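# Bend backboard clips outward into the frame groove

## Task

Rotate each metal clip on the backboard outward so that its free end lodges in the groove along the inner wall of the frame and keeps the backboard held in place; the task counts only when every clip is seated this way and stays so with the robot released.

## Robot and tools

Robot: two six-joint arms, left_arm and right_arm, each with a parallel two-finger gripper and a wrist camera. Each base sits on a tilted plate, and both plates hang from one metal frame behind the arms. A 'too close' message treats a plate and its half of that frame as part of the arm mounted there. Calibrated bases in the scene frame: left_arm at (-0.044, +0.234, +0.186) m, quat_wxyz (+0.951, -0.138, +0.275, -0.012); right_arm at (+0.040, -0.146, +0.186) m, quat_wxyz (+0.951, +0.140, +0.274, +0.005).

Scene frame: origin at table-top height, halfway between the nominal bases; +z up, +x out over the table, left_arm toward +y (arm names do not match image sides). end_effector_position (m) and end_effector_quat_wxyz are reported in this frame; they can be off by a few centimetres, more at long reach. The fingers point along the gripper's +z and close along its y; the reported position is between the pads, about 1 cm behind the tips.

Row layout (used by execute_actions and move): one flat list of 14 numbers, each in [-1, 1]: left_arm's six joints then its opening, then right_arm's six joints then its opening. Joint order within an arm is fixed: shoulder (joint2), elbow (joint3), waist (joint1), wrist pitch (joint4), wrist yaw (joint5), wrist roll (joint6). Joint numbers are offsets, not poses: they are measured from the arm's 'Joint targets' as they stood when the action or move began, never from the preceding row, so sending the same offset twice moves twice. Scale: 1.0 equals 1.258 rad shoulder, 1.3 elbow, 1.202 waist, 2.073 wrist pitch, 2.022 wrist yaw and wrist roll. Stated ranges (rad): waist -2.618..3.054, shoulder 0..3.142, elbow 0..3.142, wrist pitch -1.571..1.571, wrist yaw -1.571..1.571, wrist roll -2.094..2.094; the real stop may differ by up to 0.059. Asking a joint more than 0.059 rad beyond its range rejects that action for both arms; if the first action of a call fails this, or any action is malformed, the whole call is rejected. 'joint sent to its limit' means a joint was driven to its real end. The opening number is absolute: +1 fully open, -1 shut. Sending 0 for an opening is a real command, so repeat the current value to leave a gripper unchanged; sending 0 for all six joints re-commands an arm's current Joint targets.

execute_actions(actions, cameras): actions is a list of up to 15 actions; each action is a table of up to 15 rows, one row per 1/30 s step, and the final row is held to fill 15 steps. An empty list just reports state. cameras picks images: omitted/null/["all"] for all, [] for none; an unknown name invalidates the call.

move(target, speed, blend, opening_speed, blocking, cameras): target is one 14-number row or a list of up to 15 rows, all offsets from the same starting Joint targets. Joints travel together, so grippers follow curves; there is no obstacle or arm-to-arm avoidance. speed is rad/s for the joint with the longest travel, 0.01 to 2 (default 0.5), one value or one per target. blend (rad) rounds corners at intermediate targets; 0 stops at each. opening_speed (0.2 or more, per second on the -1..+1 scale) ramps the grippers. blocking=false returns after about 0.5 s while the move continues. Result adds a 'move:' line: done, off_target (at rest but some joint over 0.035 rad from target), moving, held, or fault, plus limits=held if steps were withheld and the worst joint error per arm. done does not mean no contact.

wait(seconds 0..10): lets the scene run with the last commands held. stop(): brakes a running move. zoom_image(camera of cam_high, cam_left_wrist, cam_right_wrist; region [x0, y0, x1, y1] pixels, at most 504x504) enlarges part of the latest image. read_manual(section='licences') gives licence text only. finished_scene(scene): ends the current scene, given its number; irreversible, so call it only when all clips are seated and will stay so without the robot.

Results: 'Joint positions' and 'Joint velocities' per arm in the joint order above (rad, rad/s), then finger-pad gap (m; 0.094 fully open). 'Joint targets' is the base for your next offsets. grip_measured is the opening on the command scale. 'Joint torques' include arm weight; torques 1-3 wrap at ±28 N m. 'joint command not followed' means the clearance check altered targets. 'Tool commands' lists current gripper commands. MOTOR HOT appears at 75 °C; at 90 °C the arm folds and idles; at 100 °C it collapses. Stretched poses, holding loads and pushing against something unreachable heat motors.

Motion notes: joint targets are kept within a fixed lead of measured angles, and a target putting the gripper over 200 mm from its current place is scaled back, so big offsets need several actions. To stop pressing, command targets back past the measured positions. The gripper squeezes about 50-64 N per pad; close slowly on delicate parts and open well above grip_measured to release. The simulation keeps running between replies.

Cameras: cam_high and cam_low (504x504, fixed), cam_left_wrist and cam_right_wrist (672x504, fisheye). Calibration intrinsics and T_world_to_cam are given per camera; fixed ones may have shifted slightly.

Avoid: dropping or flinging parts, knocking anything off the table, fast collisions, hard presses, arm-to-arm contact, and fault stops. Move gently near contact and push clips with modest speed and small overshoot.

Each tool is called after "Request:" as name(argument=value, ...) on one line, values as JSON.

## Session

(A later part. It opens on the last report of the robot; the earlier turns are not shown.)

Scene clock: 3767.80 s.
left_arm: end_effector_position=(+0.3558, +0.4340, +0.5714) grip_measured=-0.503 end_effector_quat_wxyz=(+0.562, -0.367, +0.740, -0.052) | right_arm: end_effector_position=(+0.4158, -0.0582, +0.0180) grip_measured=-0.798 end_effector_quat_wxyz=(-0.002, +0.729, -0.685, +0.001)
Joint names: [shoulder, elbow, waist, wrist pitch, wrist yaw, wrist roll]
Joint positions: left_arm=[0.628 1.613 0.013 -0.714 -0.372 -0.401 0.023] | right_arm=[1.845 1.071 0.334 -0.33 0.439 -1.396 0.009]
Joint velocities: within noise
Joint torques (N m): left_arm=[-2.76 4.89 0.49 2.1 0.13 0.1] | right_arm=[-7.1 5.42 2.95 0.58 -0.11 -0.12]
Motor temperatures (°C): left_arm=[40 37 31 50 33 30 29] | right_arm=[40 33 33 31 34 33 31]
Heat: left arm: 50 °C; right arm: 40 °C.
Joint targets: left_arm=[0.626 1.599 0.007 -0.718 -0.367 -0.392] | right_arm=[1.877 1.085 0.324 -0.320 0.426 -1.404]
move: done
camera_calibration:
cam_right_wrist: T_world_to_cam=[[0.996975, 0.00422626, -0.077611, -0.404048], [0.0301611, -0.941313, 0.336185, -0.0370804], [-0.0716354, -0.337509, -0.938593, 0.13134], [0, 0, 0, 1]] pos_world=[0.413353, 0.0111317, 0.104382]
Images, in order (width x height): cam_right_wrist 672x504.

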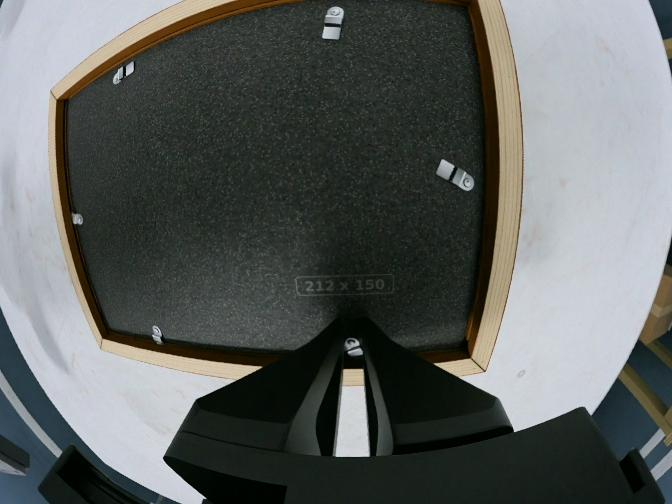

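Request:
move(target=[0,0,0,0,0,0,-0.5,0,0,0,0,0,0,-0.98], opening_speed=0.2, cameras=["cam_right_wrist"])

Request:
zoom_image(camera="cam_right_wrist", region=[230, 260, 440, 470])

Request:
move(target=[0,0,0,0,0,0,-0.5,0,0,0,0,0,0,-0.6], opening_speed=0.5, cameras=["cam_right_wrist"])

Request:
zoom_image(camera="cam_right_wrist", region=[230, 260, 440, 470])

Scene clock: 3775.37 s.
left_arm: end_effector_position=(+0.3558, +0.4340, +0.5714) grip_measured=-0.503 end_effector_quat_wxyz=(+0.562, -0.367, +0.740, -0.052) | right_arm: end_effector_position=(+0.4156, -0.0577, +0.0180) grip_measured=-0.975 end_effector_quat_wxyz=(-0.002, +0.729, -0.685, +0.000)
Joint names: [shoulder, elbow, waist, wrist pitch, wrist yaw, wrist roll]
Joint positions: left_arm=[0.628 1.613 0.013 -0.714 -0.372 -0.401 0.023] | right_arm=[1.845 1.071 0.334 -0.331 0.437 -1.396 0.001]
Joint velocities: within noise
Joint torques (N m): left_arm=[-2.76 4.9 0.47 2.11 0.14 0.1] | right_arm=[-7.01 5.37 2.78 0.57 -0.11 -0.12]
Motor temperatures (°C): left_arm=[40 37 31 50 33 30 29] | right_arm=[40 33 33 31 34 33 31]
Heat: left arm: 50 °C; right arm: 40 °C.
Joint targets: left_arm=[0.626 1.599 0.007 -0.718 -0.367 -0.392] | right_arm=[1.877 1.085 0.324 -0.320 0.426 -1.404]
move: done
camera_calibration:
cam_right_wrist: T_world_to_cam=[[0.996872, 0.00475071, -0.0788929, -0.403671], [0.0309112, -0.942118, 0.333854, -0.0369915], [-0.0727403, -0.335249, -0.939317, 0.132064], [0, 0, 0, 1]] pos_world=[0.413158, 0.0113417, 0.104553]
Images, in order (width x height): cam_right_wrist 672x504.

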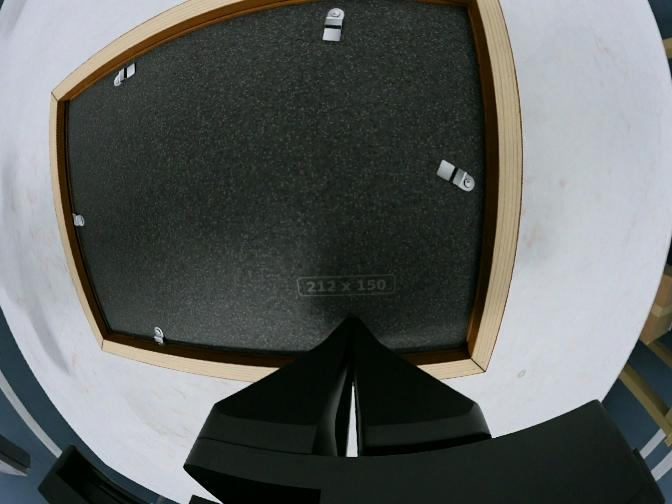

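Scaled by 2.400 from the camera's 672x504 image, which has a finer 960x720 frame.

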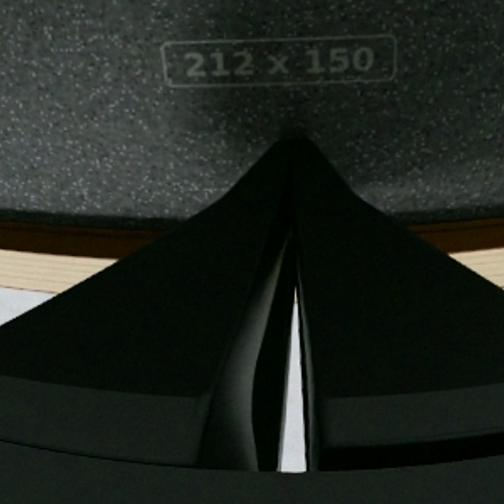

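Scene clock: 3776.33 s.
left_arm: end_effector_position=(+0.3558, +0.4340, +0.5714) grip_measured=-0.503 end_effector_quat_wxyz=(+0.562, -0.367, +0.740, -0.052) | right_arm: end_effector_position=(+0.4185, -0.0570, +0.0181) grip_measured=-0.602 end_effector_quat_wxyz=(-0.006, +0.727, -0.686, +0.002)
Joint names: [shoulder, elbow, waist, wrist pitch, wrist yaw, wrist roll]
Joint positions: left_arm=[0.628 1.613 0.013 -0.714 -0.372 -0.401 0.023] | right_arm=[1.847 1.074 0.334 -0.322 0.436 -1.396 0.019]
Joint velocities: within noise
Joint torques (N m): left_arm=[-2.78 4.86 0.5 2.1 0.13 0.11] | right_arm=[-7.27 5.15 2.91 0.51 -0.08 -0.11]
Motor temperatures (°C): left_arm=[40 37 31 50 33 30 29] | right_arm=[40 33 33 31 34 33 31]
Heat: left arm: 50 °C; right arm: 40 °C.
Joint targets: left_arm=[0.626 1.599 0.007 -0.718 -0.367 -0.392] | right_arm=[1.876 1.085 0.324 -0.320 0.426 -1.404]
move: done
camera_calibration:
cam_right_wrist: T_world_to_cam=[[0.997551, 0.000580247, -0.0699399, -0.407266], [0.0238028, -0.943094, 0.331675, -0.0334447], [-0.0657674, -0.332527, -0.940798, 0.129858], [0, 0, 0, 1]] pos_world=[0.415605, 0.0118761, 0.104779]
Images, in order (width x height): cam_right_wrist 672x504.

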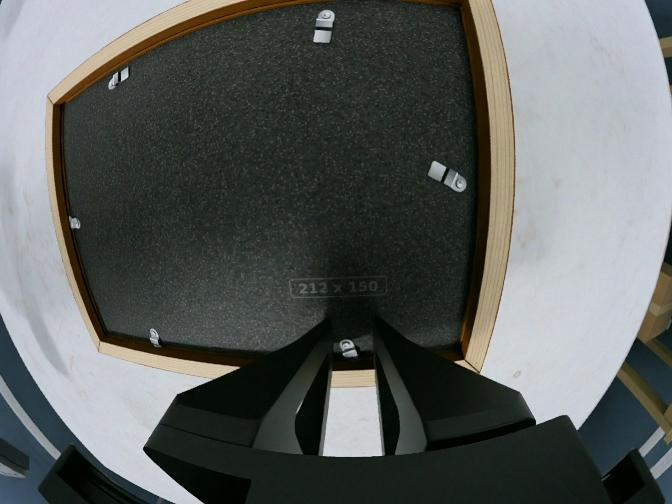

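Scaled by 2.400 from the camera's 672x504 image, which has a finer 960x720 frame.

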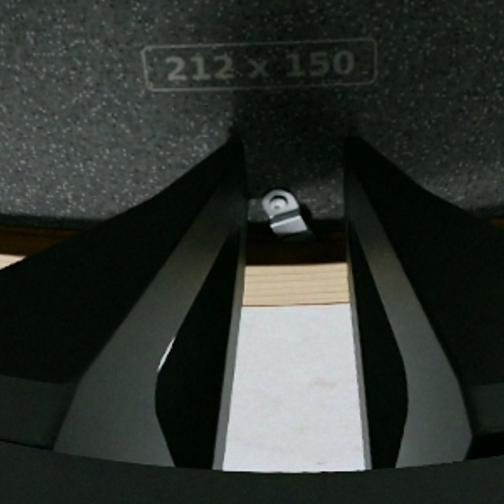

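Request:
move(target=[[0,0,0,0,0,0,-0.5,-0.0477,-0.0231,0.0283,-0.0222,0.0124,0.0129,-0.5],[0,0,0,0,0,0,-0.5,0.0048,-0.0015,-0.0017,0.0039,-0.0015,-0.001,-0.5]], speed=[0.15,0.1], cameras=["cam_right_wrist"])

Request:
zoom_image(camera="cam_right_wrist", region=[230, 260, 440, 470])

Scene clock: 3830.87 s.
left_arm: end_effector_position=(+0.3558, +0.4340, +0.5714) grip_measured=-0.503 end_effector_quat_wxyz=(+0.562, -0.367, +0.740, -0.052) | right_arm: end_effector_position=(+0.4156, -0.0572, +0.0180) grip_measured=-0.502 end_effector_quat_wxyz=(-0.001, +0.730, -0.683, +0.001)
Joint names: [shoulder, elbow, waist, wrist pitch, wrist yaw, wrist roll]
Joint positions: left_arm=[0.628 1.613 0.013 -0.714 -0.372 -0.401 0.023] | right_arm=[1.847 1.072 0.336 -0.331 0.441 -1.397 0.023]
Joint velocities: within noise
Joint torques (N m): left_arm=[-2.78 4.89 0.51 2.11 0.14 0.1] | right_arm=[-6.56 5.14 2.37 0.64 -0.2 -0.16]
Motor temperatures (°C): left_arm=[39 37 31 50 33 30 29] | right_arm=[41 34 34 31 34 33 31]
Heat: left arm: 50 °C; right arm: 41 °C.
Joint targets: left_arm=[0.626 1.599 0.007 -0.718 -0.367 -0.392] | right_arm=[1.882 1.084 0.322 -0.312 0.423 -1.406]
move: done
camera_calibration:
cam_right_wrist: T_world_to_cam=[[0.996901, 0.00828872, -0.0782225, -0.403504], [0.0342385, -0.941011, 0.336638, -0.0378936], [-0.070818, -0.338273, -0.93838, 0.131228], [0, 0, 0, 1]] pos_world=[0.412844, 0.0120771, 0.104335]
Images, in order (width x height): cam_right_wrist 672x504.

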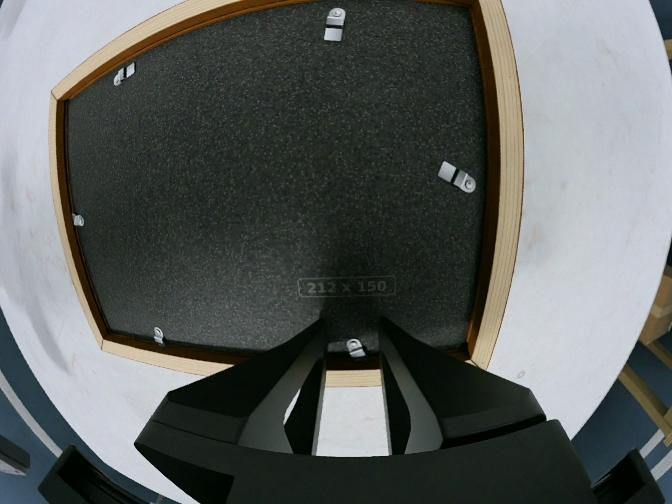

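Scaled by 2.400 from the camera's 672x504 image, which has a finer 960x720 frame.

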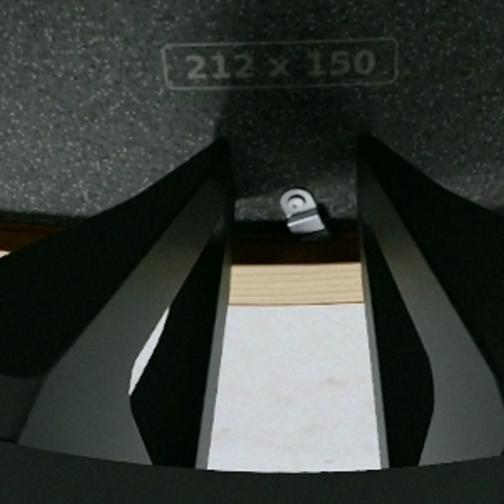

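Request:
move(target=[[0,0,0,0,0,0,-0.5,-0.0564,-0.0246,0.0258,-0.0256,0.0129,0.0114,-0.5],[0,0,0,0,0,0,-0.5,-0.0056,-0.0023,-0.0042,0.0005,-0.001,-0.0025,-0.5]], speed=[0.15,0.1], cameras=["cam_right_wrist"])

Request:
zoom_image(camera="cam_right_wrist", region=[230, 260, 440, 470])

Scene clock: 3856.40 s.
left_arm: end_effector_position=(+0.3558, +0.4340, +0.5714) grip_measured=-0.503 end_effector_quat_wxyz=(+0.562, -0.367, +0.740, -0.052) | right_arm: end_effector_position=(+0.4156, -0.0591, +0.0180) grip_measured=-0.502 end_effector_quat_wxyz=(-0.002, +0.730, -0.684, +0.001)
Joint names: [shoulder, elbow, waist, wrist pitch, wrist yaw, wrist roll]
Joint positions: left_arm=[0.628 1.613 0.013 -0.714 -0.372 -0.401 0.023] | right_arm=[1.843 1.068 0.331 -0.329 0.438 -1.402 0.023]
Joint velocities: within noise
Joint torques (N m): left_arm=[-2.76 4.88 0.49 2.11 0.14 0.11] | right_arm=[-7.02 5.3 2.44 0.63 -0.16 -0.11]
Motor temperatures (°C): left_arm=[39 37 31 50 33 30 29] | right_arm=[41 34 33 31 34 33 31]
Heat: left arm: 50 °C; right arm: 41 °C.
Joint targets: left_arm=[0.626 1.599 0.007 -0.718 -0.367 -0.392] | right_arm=[1.875 1.080 0.317 -0.311 0.421 -1.411]
move: done
camera_calibration:
cam_right_wrist: T_world_to_cam=[[0.996943, 0.00773021, -0.0777445, -0.403606], [0.0334664, -0.94143, 0.335544, -0.0393736], [-0.0705971, -0.33712, -0.938811, 0.130631], [0, 0, 0, 1]] pos_world=[0.412912, 0.0100908, 0.104471]
Images, in order (width x height): cam_right_wrist 672x504.

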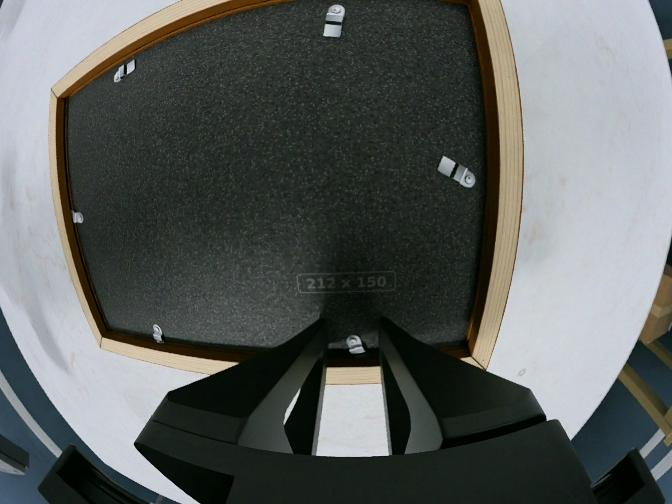

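Scaled by 2.400 from the camera's 672x504 image, which has a finer 960x720 frame.

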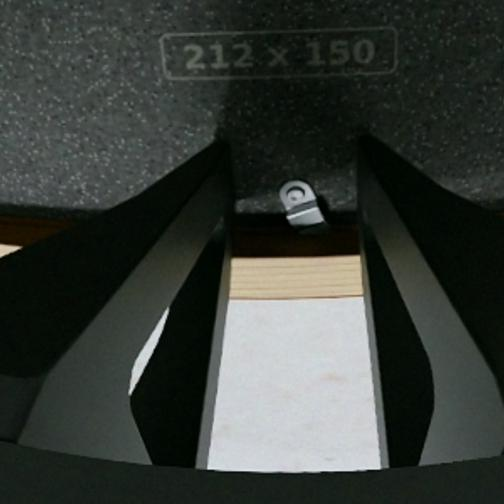

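Request:
move(target=[[0,0,0,0,0,0,-0.5,-0.0795,-0.0038,0.0449,-0.0695,0.0168,0.0252,-0.5],[0,0,0,0,0,0,-0.5,-0.0859,0.0038,0.0008,-0.0945,0.001,0.7765,-0.2],[0,0,0,0,0,0,-0.5,-0.0111,0.0254,-0.0416,-0.0096,-0.0084,0.7498,-0.2],[0,0,0,0,0,0,-0.5,-0.0111,0.0254,-0.0416,-0.0096,-0.0084,0.7498,-0.5]], speed=[0.2,0.8,0.15,0.1], opening_speed=0.4, cameras=["cam_right_wrist"])

Request:
zoom_image(camera="cam_right_wrist", region=[230, 260, 440, 470])

Scene clock: 3884.50 s.
left_arm: end_effector_position=(+0.3558, +0.4340, +0.5714) grip_measured=-0.503 end_effector_quat_wxyz=(+0.562, -0.367, +0.740, -0.052) | right_arm: end_effector_position=(+0.4276, -0.0738, +0.0175) grip_measured=-0.498 end_effector_quat_wxyz=(+0.002, -0.035, +0.999, +0.006)
Joint names: [shoulder, elbow, waist, wrist pitch, wrist yaw, wrist roll]
Joint positions: left_arm=[0.628 1.613 0.013 -0.714 -0.372 -0.401 0.023] | right_arm=[1.833 1.098 0.28 -0.346 0.402 0.113 0.024]
Joint velocities: within noise
Joint torques (N m): left_arm=[-2.78 4.88 0.5 2.1 0.14 0.11] | right_arm=[-7.39 5.78 2.28 0.63 0.01 -0.1]
Motor temperatures (°C): left_arm=[39 37 31 50 33 30 29] | right_arm=[42 34 33 31 34 33 31]
Heat: left arm: 50 °C; right arm: 42 °C.
Joint targets: left_arm=[0.626 1.599 0.007 -0.718 -0.367 -0.392] | right_arm=[1.862 1.114 0.267 -0.331 0.404 0.105]
move: done
camera_calibration:
cam_right_wrist: T_world_to_cam=[[0.0124526, -0.995406, -0.0949328, -0.068243], [-0.942253, -0.0434574, 0.332069, 0.430097], [-0.334669, 0.0853156, -0.938466, 0.270092], [0, 0, 0, 1]] pos_world=[0.496502, -0.0722816, 0.104171]
Images, in order (width x height): cam_right_wrist 672x504.

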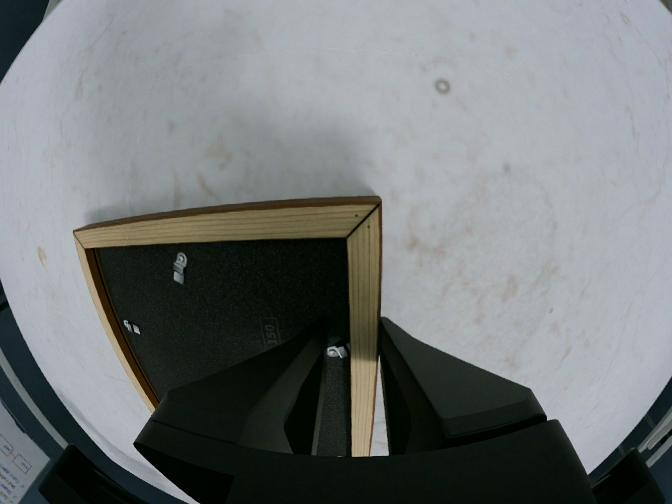

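Scaled by 2.400 from the camera's 672x504 image, which has a finer 960x720 frame.

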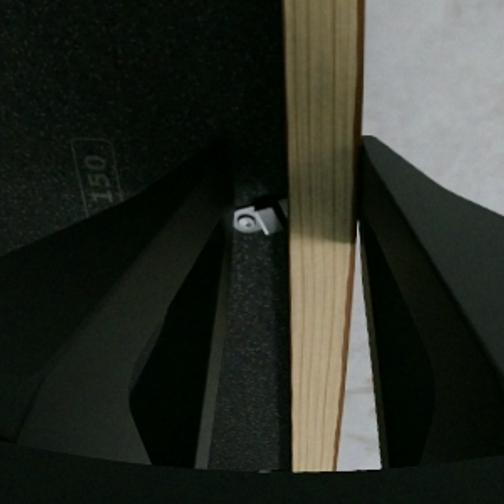

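Request:
move(target=[0,0,0,0,0,0,-0.5,0,0,0,0,0,0,-0.74], opening_speed=0.2, cameras=["cam_right_wrist"])

Request:
zoom_image(camera="cam_right_wrist", region=[230, 260, 440, 470])

Request:
move(target=[[0,0,0,0,0,0,-0.5,0,0,0,0,0,0,-0.45],[0,0,0,0,0,0,-0.5,-0.1018,0.0123,0.0599,-0.0859,0.0173,0.0331,-0.45],[0,0,0,0,0,0,-0.5,-0.2210,-0.2723,0.1406,0.0130,0.0396,0.0786,-0.45]], speed=[0.2,0.25,0.4], cameras=["cam_right_wrist"])

Request:
zoom_image(camera="cam_right_wrist", region=[280, 80, 420, 220])

Scene clock: 3899.40 s.
left_arm: end_effector_position=(+0.3558, +0.4340, +0.5714) grip_measured=-0.503 end_effector_quat_wxyz=(+0.562, -0.367, +0.740, -0.052) | right_arm: end_effector_position=(+0.4288, -0.0780, +0.0176) grip_measured=-0.733 end_effector_quat_wxyz=(+0.004, -0.034, +0.999, -0.004)
Joint names: [shoulder, elbow, waist, wrist pitch, wrist yaw, wrist roll]
Joint positions: left_arm=[0.628 1.613 0.013 -0.714 -0.372 -0.401 0.023] | right_arm=[1.833 1.101 0.278 -0.349 0.423 0.113 0.013]
Joint velocities: within noise
Joint torques (N m): left_arm=[-2.78 4.89 0.54 2.1 0.13 0.1] | right_arm=[-7.62 5.31 2.62 0.67 -0.16 -0.13]
Motor temperatures (°C): left_arm=[39 37 31 50 33 30 29] | right_arm=[41 34 33 31 34 33 31]
Heat: left arm: 50 °C; right arm: 41 °C.
Joint targets: left_arm=[0.626 1.599 0.007 -0.718 -0.367 -0.392] | right_arm=[1.862 1.114 0.267 -0.331 0.404 0.105]
move: done
camera_calibration:
cam_right_wrist: T_world_to_cam=[[0.0113705, -0.997172, -0.0742899, -0.0724696], [-0.943387, -0.0353281, 0.329808, 0.432208], [-0.3315, 0.066334, -0.94112, 0.268194], [0, 0, 0, 1]] pos_world=[0.49747, -0.0747859, 0.104473]
Images, in order (width x height): cam_right_wrist 672x504.

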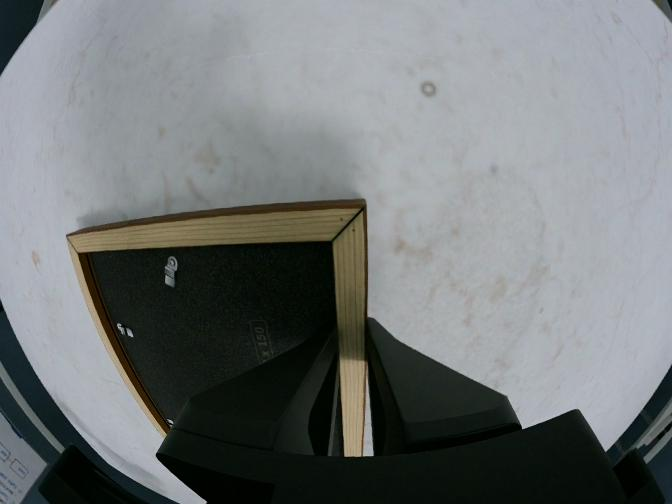

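Scaled by 2.400 from the camera's 672x504 image, which has a finer 960x720 frame.

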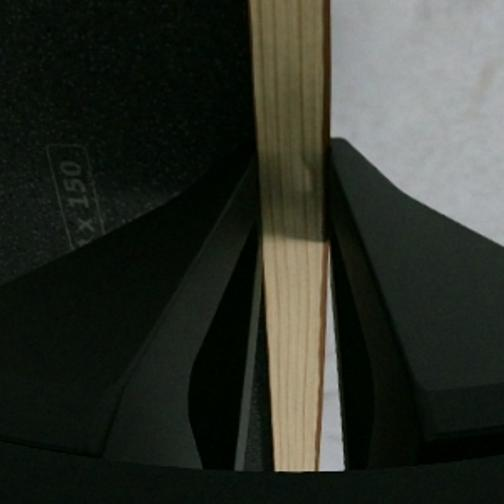

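Scene clock: 3902.37 s.
left_arm: end_effector_position=(+0.3558, +0.4340, +0.5714) grip_measured=-0.503 end_effector_quat_wxyz=(+0.562, -0.367, +0.740, -0.052) | right_arm: end_effector_position=(+0.3444, -0.0668, +0.0538) grip_measured=-0.452 end_effector_quat_wxyz=(-0.004, -0.036, +0.999, -0.001)
Joint names: [shoulder, elbow, waist, wrist pitch, wrist yaw, wrist roll]
Joint positions: left_arm=[0.628 1.613 0.013 -0.714 -0.372 -0.401 0.023] | right_arm=[1.606 0.77 0.419 -0.32 0.475 0.256 0.026]
Joint velocities: within noise
Joint torques (N m): left_arm=[-2.8 4.9 0.47 2.1 0.14 0.11] | right_arm=[-9.5 3.04 4.14 0.57 0.11 0.09]
Motor temperatures (°C): left_arm=[39 37 31 50 33 30 29] | right_arm=[42 34 33 31 34 33 31]
Heat: left arm: 50 °C; right arm: 42 °C.
Joint targets: left_arm=[0.626 1.599 0.007 -0.718 -0.367 -0.392] | right_arm=[1.584 0.760 0.436 -0.304 0.484 0.264]
move: done
camera_calibration:
cam_right_wrist: T_world_to_cam=[[0.0146045, -0.996636, -0.0806469, -0.0584033], [-0.938136, -0.0415643, 0.343763, 0.338074], [-0.345959, 0.0706373, -0.935587, 0.278521], [0, 0, 0, 1]] pos_world=[0.414369, -0.063829, 0.139653]
Images, in order (width x height): cam_right_wrist 672x504.

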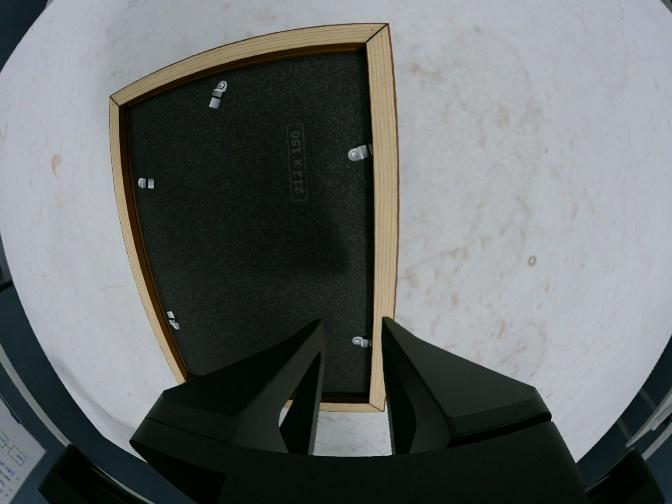

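Scaled by 3.600 from the camera's 672x504 image, which has a finer 960x720 frame.

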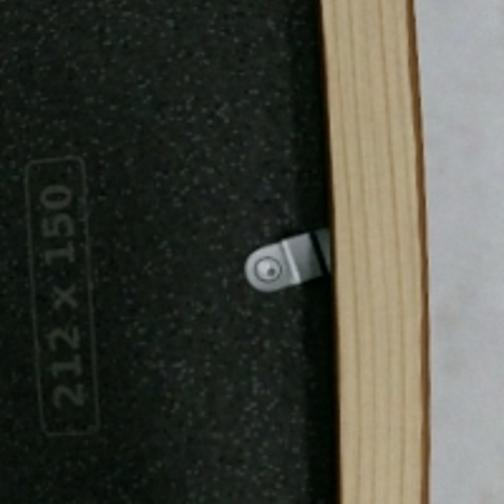

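Request:
move(target=[[0,0,0,0,0,0,-0.5,0.1455,0.2446,-0.0982,-0.0979,-0.0302,-0.0519,-0.2],[0,0,0,0,0,0,-0.5,0.2186,0.2662,-0.1389,-0.0116,-0.0391,-0.0776,-0.2],[0,0,0,0,0,0,-0.5,0.2186,0.2662,-0.1389,-0.0116,-0.0391,-0.0776,-0.5]], speed=[0.4,0.15,0.1], opening_speed=0.4, cameras=["cam_right_wrist"])

Request:
zoom_image(camera="cam_right_wrist", region=[230, 260, 440, 470])

Request:
move(target=[0,0,0,0,0,0,-0.5,0,0,0,0,0,0,-0.74], opening_speed=0.2, cameras=["cam_right_wrist"])

Request:
zoom_image(camera="cam_right_wrist", region=[230, 260, 440, 470])

Scene clock: 3934.97 s.
left_arm: end_effector_position=(+0.3558, +0.4340, +0.5714) grip_measured=-0.503 end_effector_quat_wxyz=(+0.562, -0.367, +0.740, -0.052) | right_arm: end_effector_position=(+0.4256, -0.0739, +0.0176) grip_measured=-0.498 end_effector_quat_wxyz=(+0.002, -0.035, +0.999, +0.006)
Joint names: [shoulder, elbow, waist, wrist pitch, wrist yaw, wrist roll]
Joint positions: left_arm=[0.628 1.613 0.013 -0.714 -0.372 -0.401 0.023] | right_arm=[1.83 1.09 0.281 -0.343 0.405 0.115 0.024]
Joint velocities: within noise
Joint torques (N m): left_arm=[-2.78 4.88 0.5 2.11 0.14 0.11] | right_arm=[-7.56 5.59 2.48 0.56 -0.01 -0.1]
Motor temperatures (°C): left_arm=[39 37 31 50 33 30 29] | right_arm=[44 33 34 31 34 33 31]
Heat: left arm: 50 °C; right arm: 44 °C.
Joint targets: left_arm=[0.626 1.599 0.007 -0.718 -0.367 -0.392] | right_arm=[1.858 1.106 0.269 -0.328 0.405 0.107]
move: done
camera_calibration:
cam_right_wrist: T_world_to_cam=[[0.0124508, -0.995571, -0.0931828, -0.0683662], [-0.941945, -0.0429488, 0.333009, 0.428075], [-0.335536, 0.0836269, -0.938308, 0.269737], [0, 0, 0, 1]] pos_world=[0.494581, -0.0722353, 0.104173]
Images, in order (width x height): cam_right_wrist 672x504.

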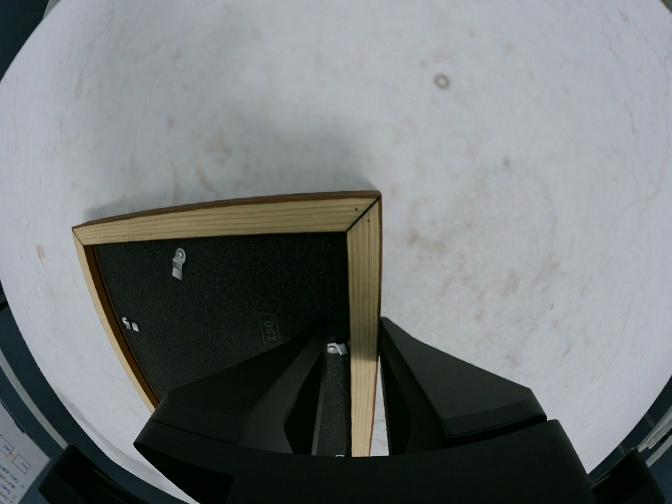

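Scaled by 2.400 from the camera's 672x504 image, which has a finer 960x720 frame.

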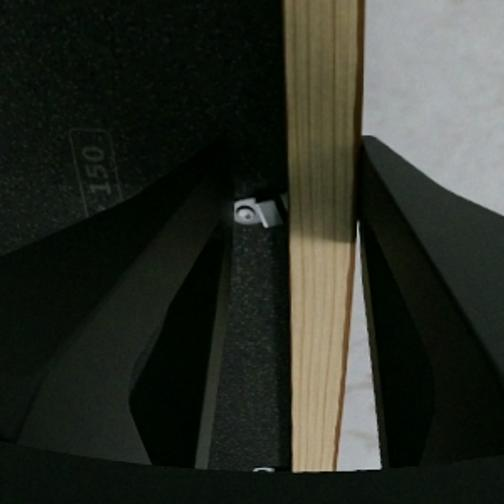

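Scene clock: 3936.37 s.
left_arm: end_effector_position=(+0.3558, +0.4340, +0.5714) grip_measured=-0.503 end_effector_quat_wxyz=(+0.562, -0.367, +0.740, -0.052) | right_arm: end_effector_position=(+0.4260, -0.0779, +0.0177) grip_measured=-0.733 end_effector_quat_wxyz=(+0.002, -0.035, +0.999, -0.006)
Joint names: [shoulder, elbow, waist, wrist pitch, wrist yaw, wrist roll]
Joint positions: left_arm=[0.628 1.613 0.013 -0.714 -0.372 -0.401 0.023] | right_arm=[1.83 1.091 0.281 -0.346 0.427 0.115 0.013]
Joint velocities: within noise
Joint torques (N m): left_arm=[-2.77 4.89 0.53 2.1 0.13 0.1] | right_arm=[-7.24 5.45 2.45 0.66 -0.22 -0.1]
Motor temperatures (°C): left_arm=[39 37 31 50 33 30 29] | right_arm=[43 33 34 31 34 33 31]
Heat: left arm: 50 °C; right arm: 43 °C.
Joint targets: left_arm=[0.626 1.599 0.007 -0.718 -0.367 -0.392] | right_arm=[1.858 1.106 0.269 -0.328 0.405 0.107]
move: done
camera_calibration:
cam_right_wrist: T_world_to_cam=[[0.0134425, -0.997379, -0.0710976, -0.0732884], [-0.942584, -0.0363692, 0.331982, 0.429081], [-0.333698, 0.0625528, -0.940602, 0.267975], [0, 0, 0, 1]] pos_world=[0.494853, -0.0742535, 0.1044]
Images, in order (width x height): cam_right_wrist 672x504.

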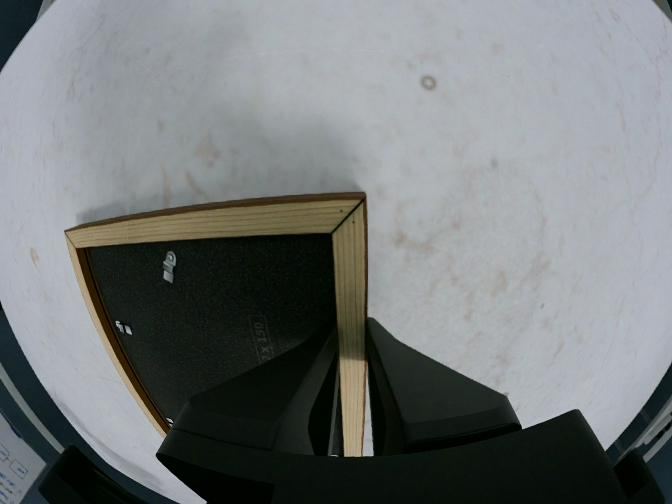

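Scaled by 2.400 from the camera's 672x504 image, which has a finer 960x720 frame.

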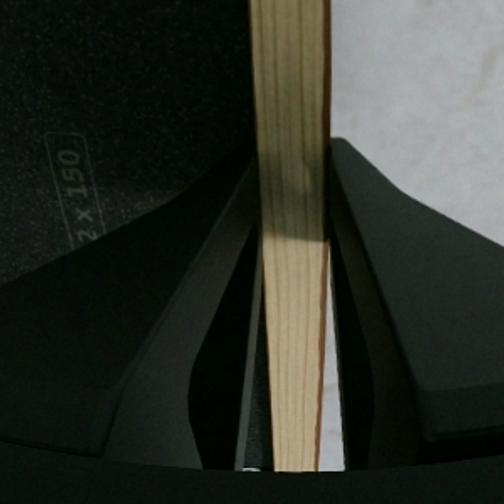

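Request:
move(target=[[0,0,0,0,0,0,-0.5,0,0,0,0,0,0,-0.45],[0,0,0,0,0,0,-0.5,-0.0986,0.0108,0.0582,-0.0873,0.0168,0.0321,-0.45],[0,0,0,0,0,0,-0.5,-0.2178,-0.2662,0.1389,0.0116,0.0391,0.0776,-0.45]], speed=[0.2,0.25,0.4], cameras=["cam_right_wrist"])

Request:
zoom_image(camera="cam_right_wrist", region=[280, 80, 420, 220])

Scene clock: 3953.23 s.
left_arm: end_effector_position=(+0.3558, +0.4340, +0.5714) grip_measured=-0.503 end_effector_quat_wxyz=(+0.562, -0.367, +0.740, -0.052) | right_arm: end_effector_position=(+0.3442, -0.0668, +0.0537) grip_measured=-0.452 end_effector_quat_wxyz=(-0.004, -0.037, +0.999, -0.001)
Joint names: [shoulder, elbow, waist, wrist pitch, wrist yaw, wrist roll]
Joint positions: left_arm=[0.628 1.613 0.013 -0.714 -0.372 -0.401 0.023] | right_arm=[1.607 0.77 0.419 -0.32 0.475 0.256 0.026]
Joint velocities: within noise
Joint torques (N m): left_arm=[-2.77 4.89 0.47 2.11 0.14 0.1] | right_arm=[-9.7 2.99 4.3 0.6 0.12 0.08]
Motor temperatures (°C): left_arm=[39 37 31 50 33 30 29] | right_arm=[43 34 34 31 34 33 31]
Heat: left arm: 50 °C; right arm: 43 °C.
Joint targets: left_arm=[0.626 1.599 0.007 -0.718 -0.367 -0.392] | right_arm=[1.584 0.760 0.436 -0.304 0.484 0.264]
move: done
camera_calibration:
cam_right_wrist: T_world_to_cam=[[0.0149008, -0.996648, -0.0804409, -0.0584969], [-0.9379, -0.0418175, 0.344375, 0.337835], [-0.346585, 0.070314, -0.93538, 0.278483], [0, 0, 0, 1]] pos_world=[0.414245, -0.0637547, 0.13944]
Images, in order (width x height): cam_right_wrist 672x504.

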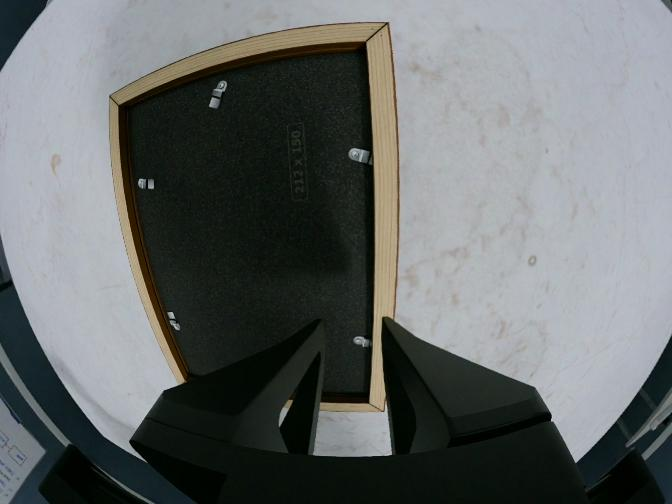

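Scaled by 3.600 from the camera's 672x504 image, which has a finer 960x720 frame.

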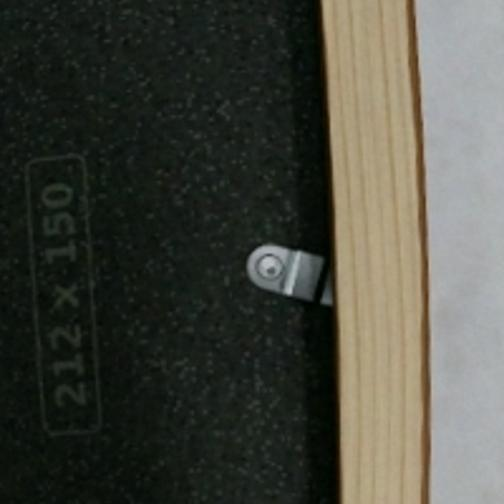

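Request:
move(target=[[0,0,0,0,0,0,-0.5,0.1224,0.2,-0.0907,-0.0839,-0.0272,-0.0475,-0.2],[0,0,0,0,0,0,-0.5,0.1979,0.2223,-0.1331,0.001,-0.0366,-0.0742,-0.2],[0,0,0,0,0,0,-0.5,0.1979,0.2223,-0.1331,0.001,-0.0366,-0.0742,-0.48]], speed=[0.4,0.15,0.1], opening_speed=0.4, cameras=["cam_right_wrist"])

Request:
zoom_image(camera="cam_right_wrist", region=[230, 260, 440, 470])

Scene clock: 4005.73 s.
left_arm: end_effector_position=(+0.3558, +0.4340, +0.5714) grip_measured=-0.503 end_effector_quat_wxyz=(+0.562, -0.367, +0.740, -0.052) | right_arm: end_effector_position=(+0.4121, -0.0752, +0.0176) grip_measured=-0.478 end_effector_quat_wxyz=(-0.001, -0.035, +0.999, +0.003)
Joint names: [shoulder, elbow, waist, wrist pitch, wrist yaw, wrist roll]
Joint positions: left_arm=[0.628 1.613 0.013 -0.714 -0.372 -0.401 0.023] | right_arm=[1.807 1.033 0.287 -0.316 0.411 0.122 0.025]
Joint velocities: within noise
Joint torques (N m): left_arm=[-2.78 4.86 0.47 2.11 0.14 0.11] | right_arm=[-7.34 5.35 2.51 0.59 -0.04 -0.12]
Motor temperatures (°C): left_arm=[39 37 31 50 33 30 29] | right_arm=[45 33 34 31 34 33 31]
Heat: left arm: 50 °C; right arm: 45 °C.
Joint targets: left_arm=[0.626 1.599 0.007 -0.718 -0.367 -0.392] | right_arm=[1.833 1.049 0.276 -0.302 0.410 0.114]
move: done
camera_calibration:
cam_right_wrist: T_world_to_cam=[[0.0128311, -0.995983, -0.0886185, -0.0697364], [-0.940218, -0.0421821, 0.33795, 0.414539], [-0.34033, 0.0789845, -0.936983, 0.266978], [0, 0, 0, 1]] pos_world=[0.481513, -0.0730572, 0.10388]
Images, in order (width x height): cam_right_wrist 672x504.

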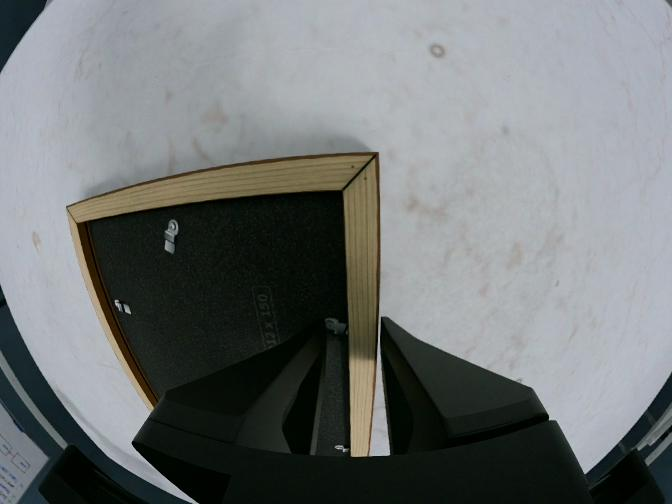

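Scaled by 2.400 from the camera's 672x504 image, which has a finer 960x720 frame.

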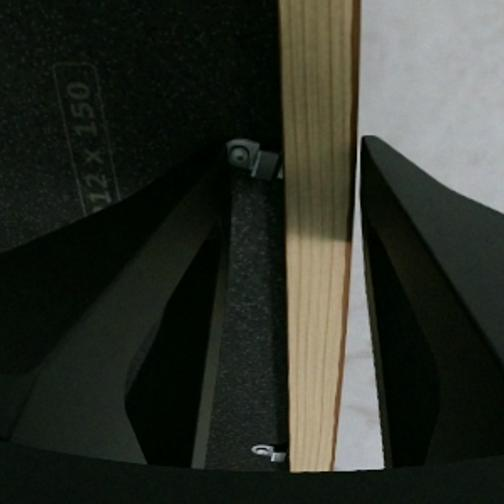

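Request:
move(target=[0,0,0,0,0,0,-0.5,0,0,0,0,0,0,-0.74], opening_speed=0.2, cameras=["cam_right_wrist"])

Request:
zoom_image(camera="cam_right_wrist", region=[230, 260, 440, 470])

Request:
move(target=[[0,0,0,0,0,0,-0.5,0,0,0,0,0,0,-0.45],[0,0,0,0,0,0,-0.5,-0.0986,0.0108,0.0582,-0.0873,0.0168,0.0321,-0.45],[0,0,0,0,0,0,-0.5,-0.1979,-0.2223,0.1331,-0.0010,0.0366,0.0742,-0.45]], speed=[0.2,0.25,0.4], cameras=["cam_right_wrist"])

Request:
zoom_image(camera="cam_right_wrist", region=[280, 80, 420, 220])

Scene clock: 4030.70 s.
left_arm: end_effector_position=(+0.3558, +0.4340, +0.5714) grip_measured=-0.503 end_effector_quat_wxyz=(+0.562, -0.367, +0.740, -0.052) | right_arm: end_effector_position=(+0.4125, -0.0750, +0.0178) grip_measured=-0.622 end_effector_quat_wxyz=(+0.000, -0.039, +0.999, +0.004)
Joint names: [shoulder, elbow, waist, wrist pitch, wrist yaw, wrist roll]
Joint positions: left_arm=[0.628 1.613 0.013 -0.714 -0.372 -0.401 0.023] | right_arm=[1.807 1.034 0.287 -0.316 0.41 0.115 0.018]
Joint velocities: within noise
Joint torques (N m): left_arm=[-2.81 4.89 0.49 2.1 0.14 0.1] | right_arm=[-7.24 5.33 2.47 0.57 -0.01 0]
Motor temperatures (°C): left_arm=[39 37 31 50 33 30 29] | right_arm=[42 34 34 31 34 33 31]
Heat: left arm: 50 °C; right arm: 42 °C.
Joint targets: left_arm=[0.626 1.599 0.007 -0.718 -0.367 -0.392] | right_arm=[1.833 1.049 0.276 -0.302 0.410 0.114]
move: done
camera_calibration:
cam_right_wrist: T_world_to_cam=[[0.0200438, -0.995746, -0.0899324, -0.0724277], [-0.940182, -0.0493689, 0.337077, 0.414411], [-0.340083, 0.0777965, -0.937172, 0.267065], [0, 0, 0, 1]] pos_world=[0.481898, -0.0724373, 0.104084]
Images, in order (width x height): cam_right_wrist 672x504.

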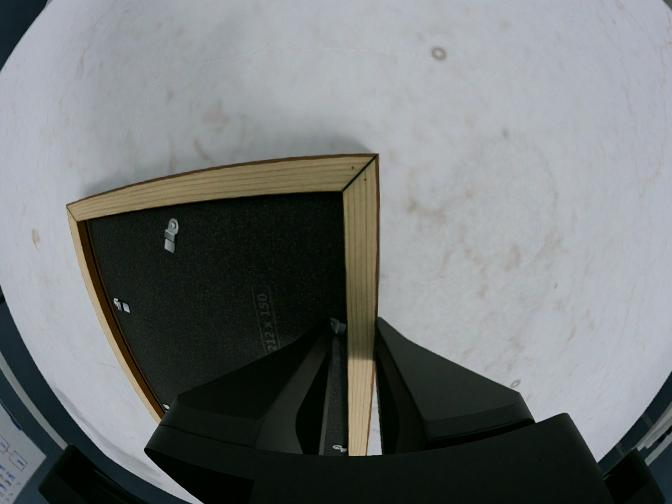

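Scaled by 2.400 from the camera's 672x504 image, which has a finer 960x720 frame.

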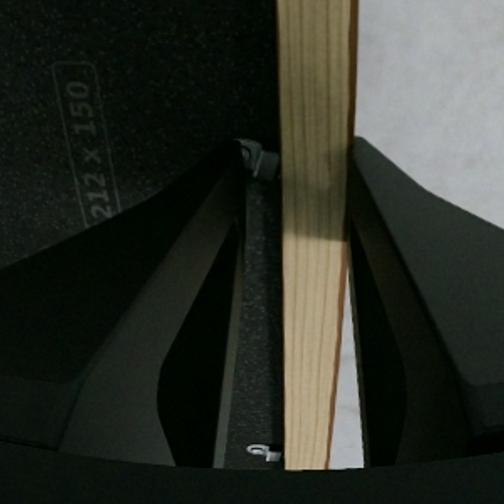

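Scene clock: 4033.47 s.
left_arm: end_effector_position=(+0.3558, +0.4340, +0.5714) grip_measured=-0.503 end_effector_quat_wxyz=(+0.562, -0.367, +0.740, -0.052) | right_arm: end_effector_position=(+0.3443, -0.0667, +0.0538) grip_measured=-0.452 end_effector_quat_wxyz=(-0.004, -0.037, +0.999, -0.001)
Joint names: [shoulder, elbow, waist, wrist pitch, wrist yaw, wrist roll]
Joint positions: left_arm=[0.628 1.613 0.013 -0.714 -0.372 -0.401 0.023] | right_arm=[1.607 0.77 0.419 -0.32 0.475 0.256 0.026]
Joint velocities: within noise
Joint torques (N m): left_arm=[-2.76 4.88 0.49 2.1 0.14 0.1] | right_arm=[-9.52 3.12 4.03 0.56 0.09 0.08]
Motor temperatures (°C): left_arm=[39 37 31 50 33 30 29] | right_arm=[42 34 34 31 34 33 31]
Heat: left arm: 50 °C; right arm: 42 °C.
Joint targets: left_arm=[0.626 1.599 0.007 -0.718 -0.367 -0.392] | right_arm=[1.584 0.759 0.436 -0.304 0.484 0.264]
move: done
camera_calibration:
cam_right_wrist: T_world_to_cam=[[0.0150689, -0.996621, -0.080741, -0.0584231], [-0.93804, -0.0420495, 0.343966, 0.337922], [-0.346199, 0.0705551, -0.935504, 0.278515], [0, 0, 0, 1]] pos_world=[0.414286, -0.0636668, 0.139601]
Images, in order (width x height): cam_right_wrist 672x504.

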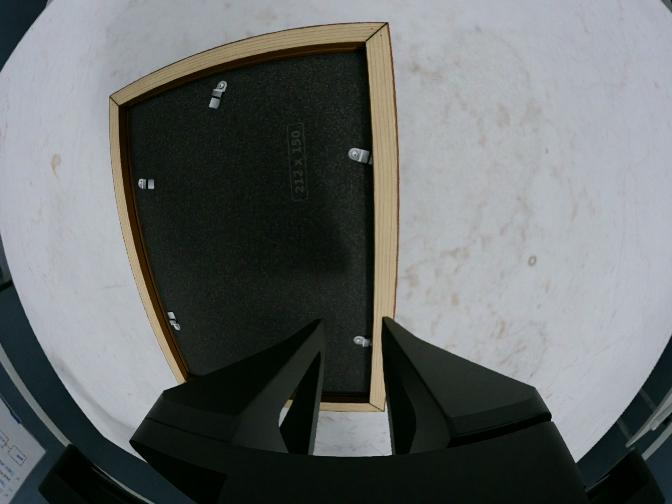

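Scaled by 3.600 from the camera's 672x504 image, which has a finer 960x720 frame.

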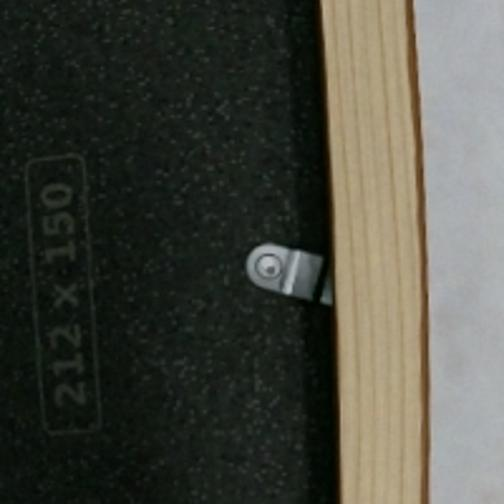

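Request:
move(target=[[0,0,0,0,0,0,-0.5,0.12,0.1946,-0.089,-0.0825,-0.0267,-0.0465,-0.2],[0,0,0,0,0,0,-0.5,0.1952,0.2165,-0.1314,0.0026,-0.0361,-0.0732,-0.2],[0,0,0,0,0,0,-0.5,0.1952,0.2165,-0.1314,0.0026,-0.0361,-0.0732,-0.48]], speed=[0.4,0.15,0.1], opening_speed=0.4, cameras=["cam_right_wrist"])

Request:
zoom_image(camera="cam_right_wrist", region=[230, 260, 440, 470])

Request:
move(target=[0,0,0,0,0,0,-0.5,0,0,0,0,0,0,-0.74], opening_speed=0.2, cameras=["cam_right_wrist"])

Request:
zoom_image(camera="cam_right_wrist", region=[230, 260, 440, 470])

Scene clock: 4060.07 s.
left_arm: end_effector_position=(+0.3558, +0.4340, +0.5714) grip_measured=-0.503 end_effector_quat_wxyz=(+0.562, -0.367, +0.740, -0.052) | right_arm: end_effector_position=(+0.4098, -0.0752, +0.0176) grip_measured=-0.478 end_effector_quat_wxyz=(-0.001, -0.036, +0.999, +0.002)
Joint names: [shoulder, elbow, waist, wrist pitch, wrist yaw, wrist roll]
Joint positions: left_arm=[0.628 1.613 0.013 -0.714 -0.372 -0.401 0.023] | right_arm=[1.805 1.025 0.289 -0.313 0.413 0.124 0.025]
Joint velocities: within noise
Joint torques (N m): left_arm=[-2.8 4.89 0.5 2.11 0.13 0.09] | right_arm=[-7.35 5.53 2.66 0.59 -0.05 -0.12]
Motor temperatures (°C): left_arm=[39 37 31 50 33 30 29] | right_arm=[44 33 34 31 34 33 31]
Heat: left arm: 50 °C; right arm: 44 °C.
Joint targets: left_arm=[0.626 1.599 0.007 -0.718 -0.367 -0.392] | right_arm=[1.830 1.041 0.278 -0.299 0.411 0.116]
move: done
camera_calibration:
cam_right_wrist: T_world_to_cam=[[0.0134332, -0.996157, -0.0865478, -0.0700356], [-0.939718, -0.0421546, 0.339341, 0.412244], [-0.341685, 0.0767721, -0.936673, 0.266535], [0, 0, 0, 1]] pos_world=[0.479406, -0.0728509, 0.103703]
Images, in order (width x height): cam_right_wrist 672x504.

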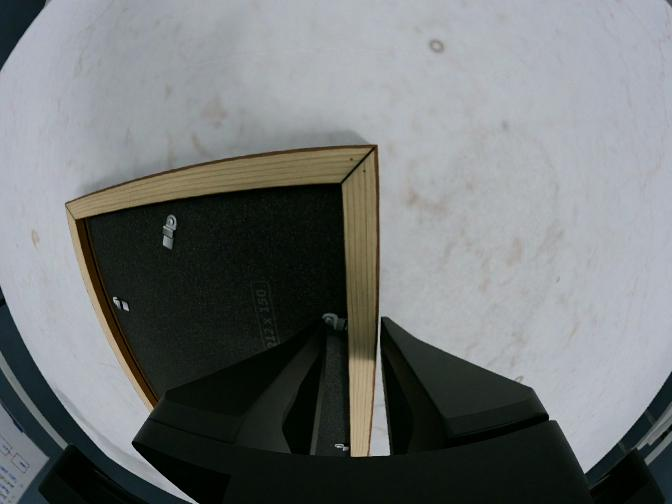

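Scaled by 2.400 from the camera's 672x504 image, which has a finer 960x720 frame.

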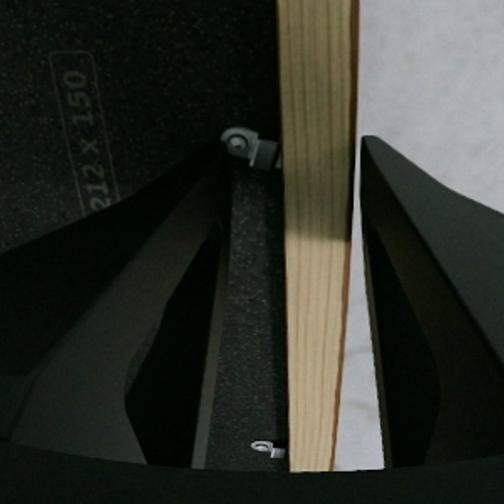

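Scene clock: 4061.63 s.
left_arm: end_effector_position=(+0.3558, +0.4340, +0.5714) grip_measured=-0.503 end_effector_quat_wxyz=(+0.562, -0.367, +0.740, -0.052) | right_arm: end_effector_position=(+0.4097, -0.0767, +0.0179) grip_measured=-0.711 end_effector_quat_wxyz=(-0.003, -0.042, +0.999, -0.002)
Joint names: [shoulder, elbow, waist, wrist pitch, wrist yaw, wrist roll]
Joint positions: left_arm=[0.628 1.613 0.013 -0.714 -0.372 -0.401 0.023] | right_arm=[1.804 1.027 0.289 -0.32 0.421 0.112 0.014]
Joint velocities: within noise
Joint torques (N m): left_arm=[-2.77 4.86 0.5 2.1 0.13 0.11] | right_arm=[-7.47 5.16 2.52 0.67 -0.1 0.06]
Motor temperatures (°C): left_arm=[39 37 31 50 33 30 29] | right_arm=[44 33 34 31 34 33 31]
Heat: left arm: 50 °C; right arm: 44 °C.
Joint targets: left_arm=[0.626 1.599 0.007 -0.718 -0.367 -0.392] | right_arm=[1.830 1.041 0.278 -0.298 0.411 0.116]
move: done
camera_calibration:
cam_right_wrist: T_world_to_cam=[[0.0266235, -0.996528, -0.0788829, -0.0770776], [-0.938406, -0.0521097, 0.341584, 0.410613], [-0.344509, 0.06493, -0.936535, 0.267223], [0, 0, 0, 1]] pos_world=[0.479435, -0.0727639, 0.103925]
Images, in order (width x height): cam_right_wrist 672x504.

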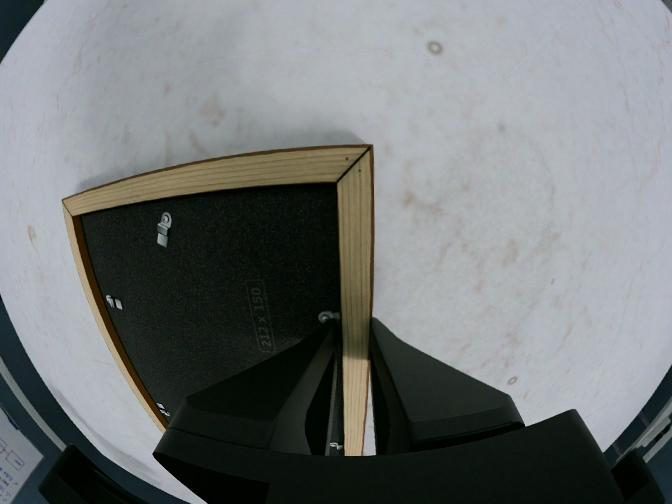

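Scaled by 2.400 from the camera's 672x504 image, which has a finer 960x720 frame.

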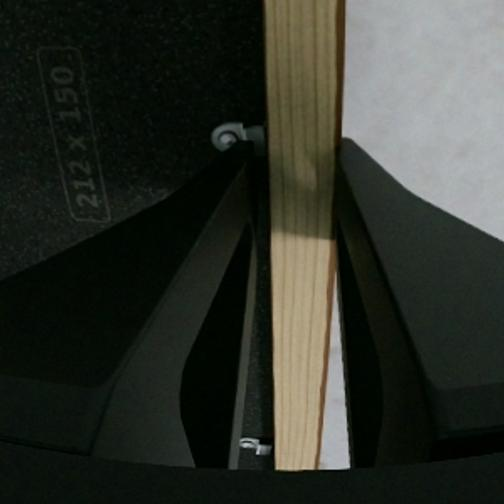

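Request:
move(target=[[0,0,0,0,0,0,-0.5,0,0,0,0,0,0,-0.45],[0,0,0,0,0,0,-0.5,-0.0986,0.0108,0.0582,-0.0873,0.0168,0.0321,-0.45],[0,0,0,0,0,0,-0.5,-0.1952,-0.2165,0.1314,-0.0026,0.0361,0.0732,-0.45]], speed=[0.2,0.25,0.4], cameras=["cam_right_wrist"])

Request:
zoom_image(camera="cam_right_wrist", region=[280, 80, 420, 220])

Scene clock: 4075.37 s.
left_arm: end_effector_position=(+0.3558, +0.4340, +0.5714) grip_measured=-0.503 end_effector_quat_wxyz=(+0.562, -0.367, +0.740, -0.052) | right_arm: end_effector_position=(+0.3443, -0.0667, +0.0538) grip_measured=-0.452 end_effector_quat_wxyz=(-0.004, -0.037, +0.999, -0.001)
Joint names: [shoulder, elbow, waist, wrist pitch, wrist yaw, wrist roll]
Joint positions: left_arm=[0.628 1.613 0.013 -0.714 -0.372 -0.401 0.023] | right_arm=[1.607 0.77 0.419 -0.32 0.475 0.256 0.026]
Joint velocities: within noise
Joint torques (N m): left_arm=[-2.77 4.88 0.5 2.11 0.14 0.1] | right_arm=[-9.74 3.19 4.1 0.57 0.1 0.11]
Motor temperatures (°C): left_arm=[39 37 31 50 33 30 29] | right_arm=[43 33 34 31 34 33 32]
Heat: left arm: 50 °C; right arm: 43 °C.
Joint targets: left_arm=[0.626 1.599 0.007 -0.718 -0.367 -0.392] | right_arm=[1.584 0.759 0.436 -0.304 0.484 0.264]
move: done
camera_calibration:
cam_right_wrist: T_world_to_cam=[[0.0150689, -0.996621, -0.080741, -0.0584231], [-0.93804, -0.0420495, 0.343966, 0.337922], [-0.346199, 0.0705551, -0.935504, 0.278515], [0, 0, 0, 1]] pos_world=[0.414286, -0.0636668, 0.139601]
Images, in order (width x height): cam_right_wrist 672x504.

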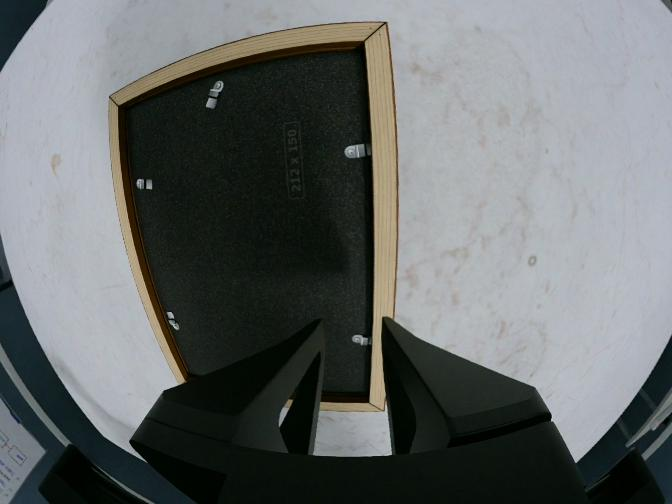

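Scaled by 3.600 from the camera's 672x504 image, which has a finer 960x720 frame.

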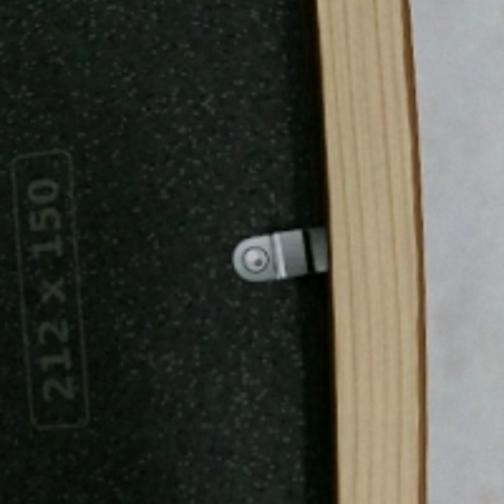

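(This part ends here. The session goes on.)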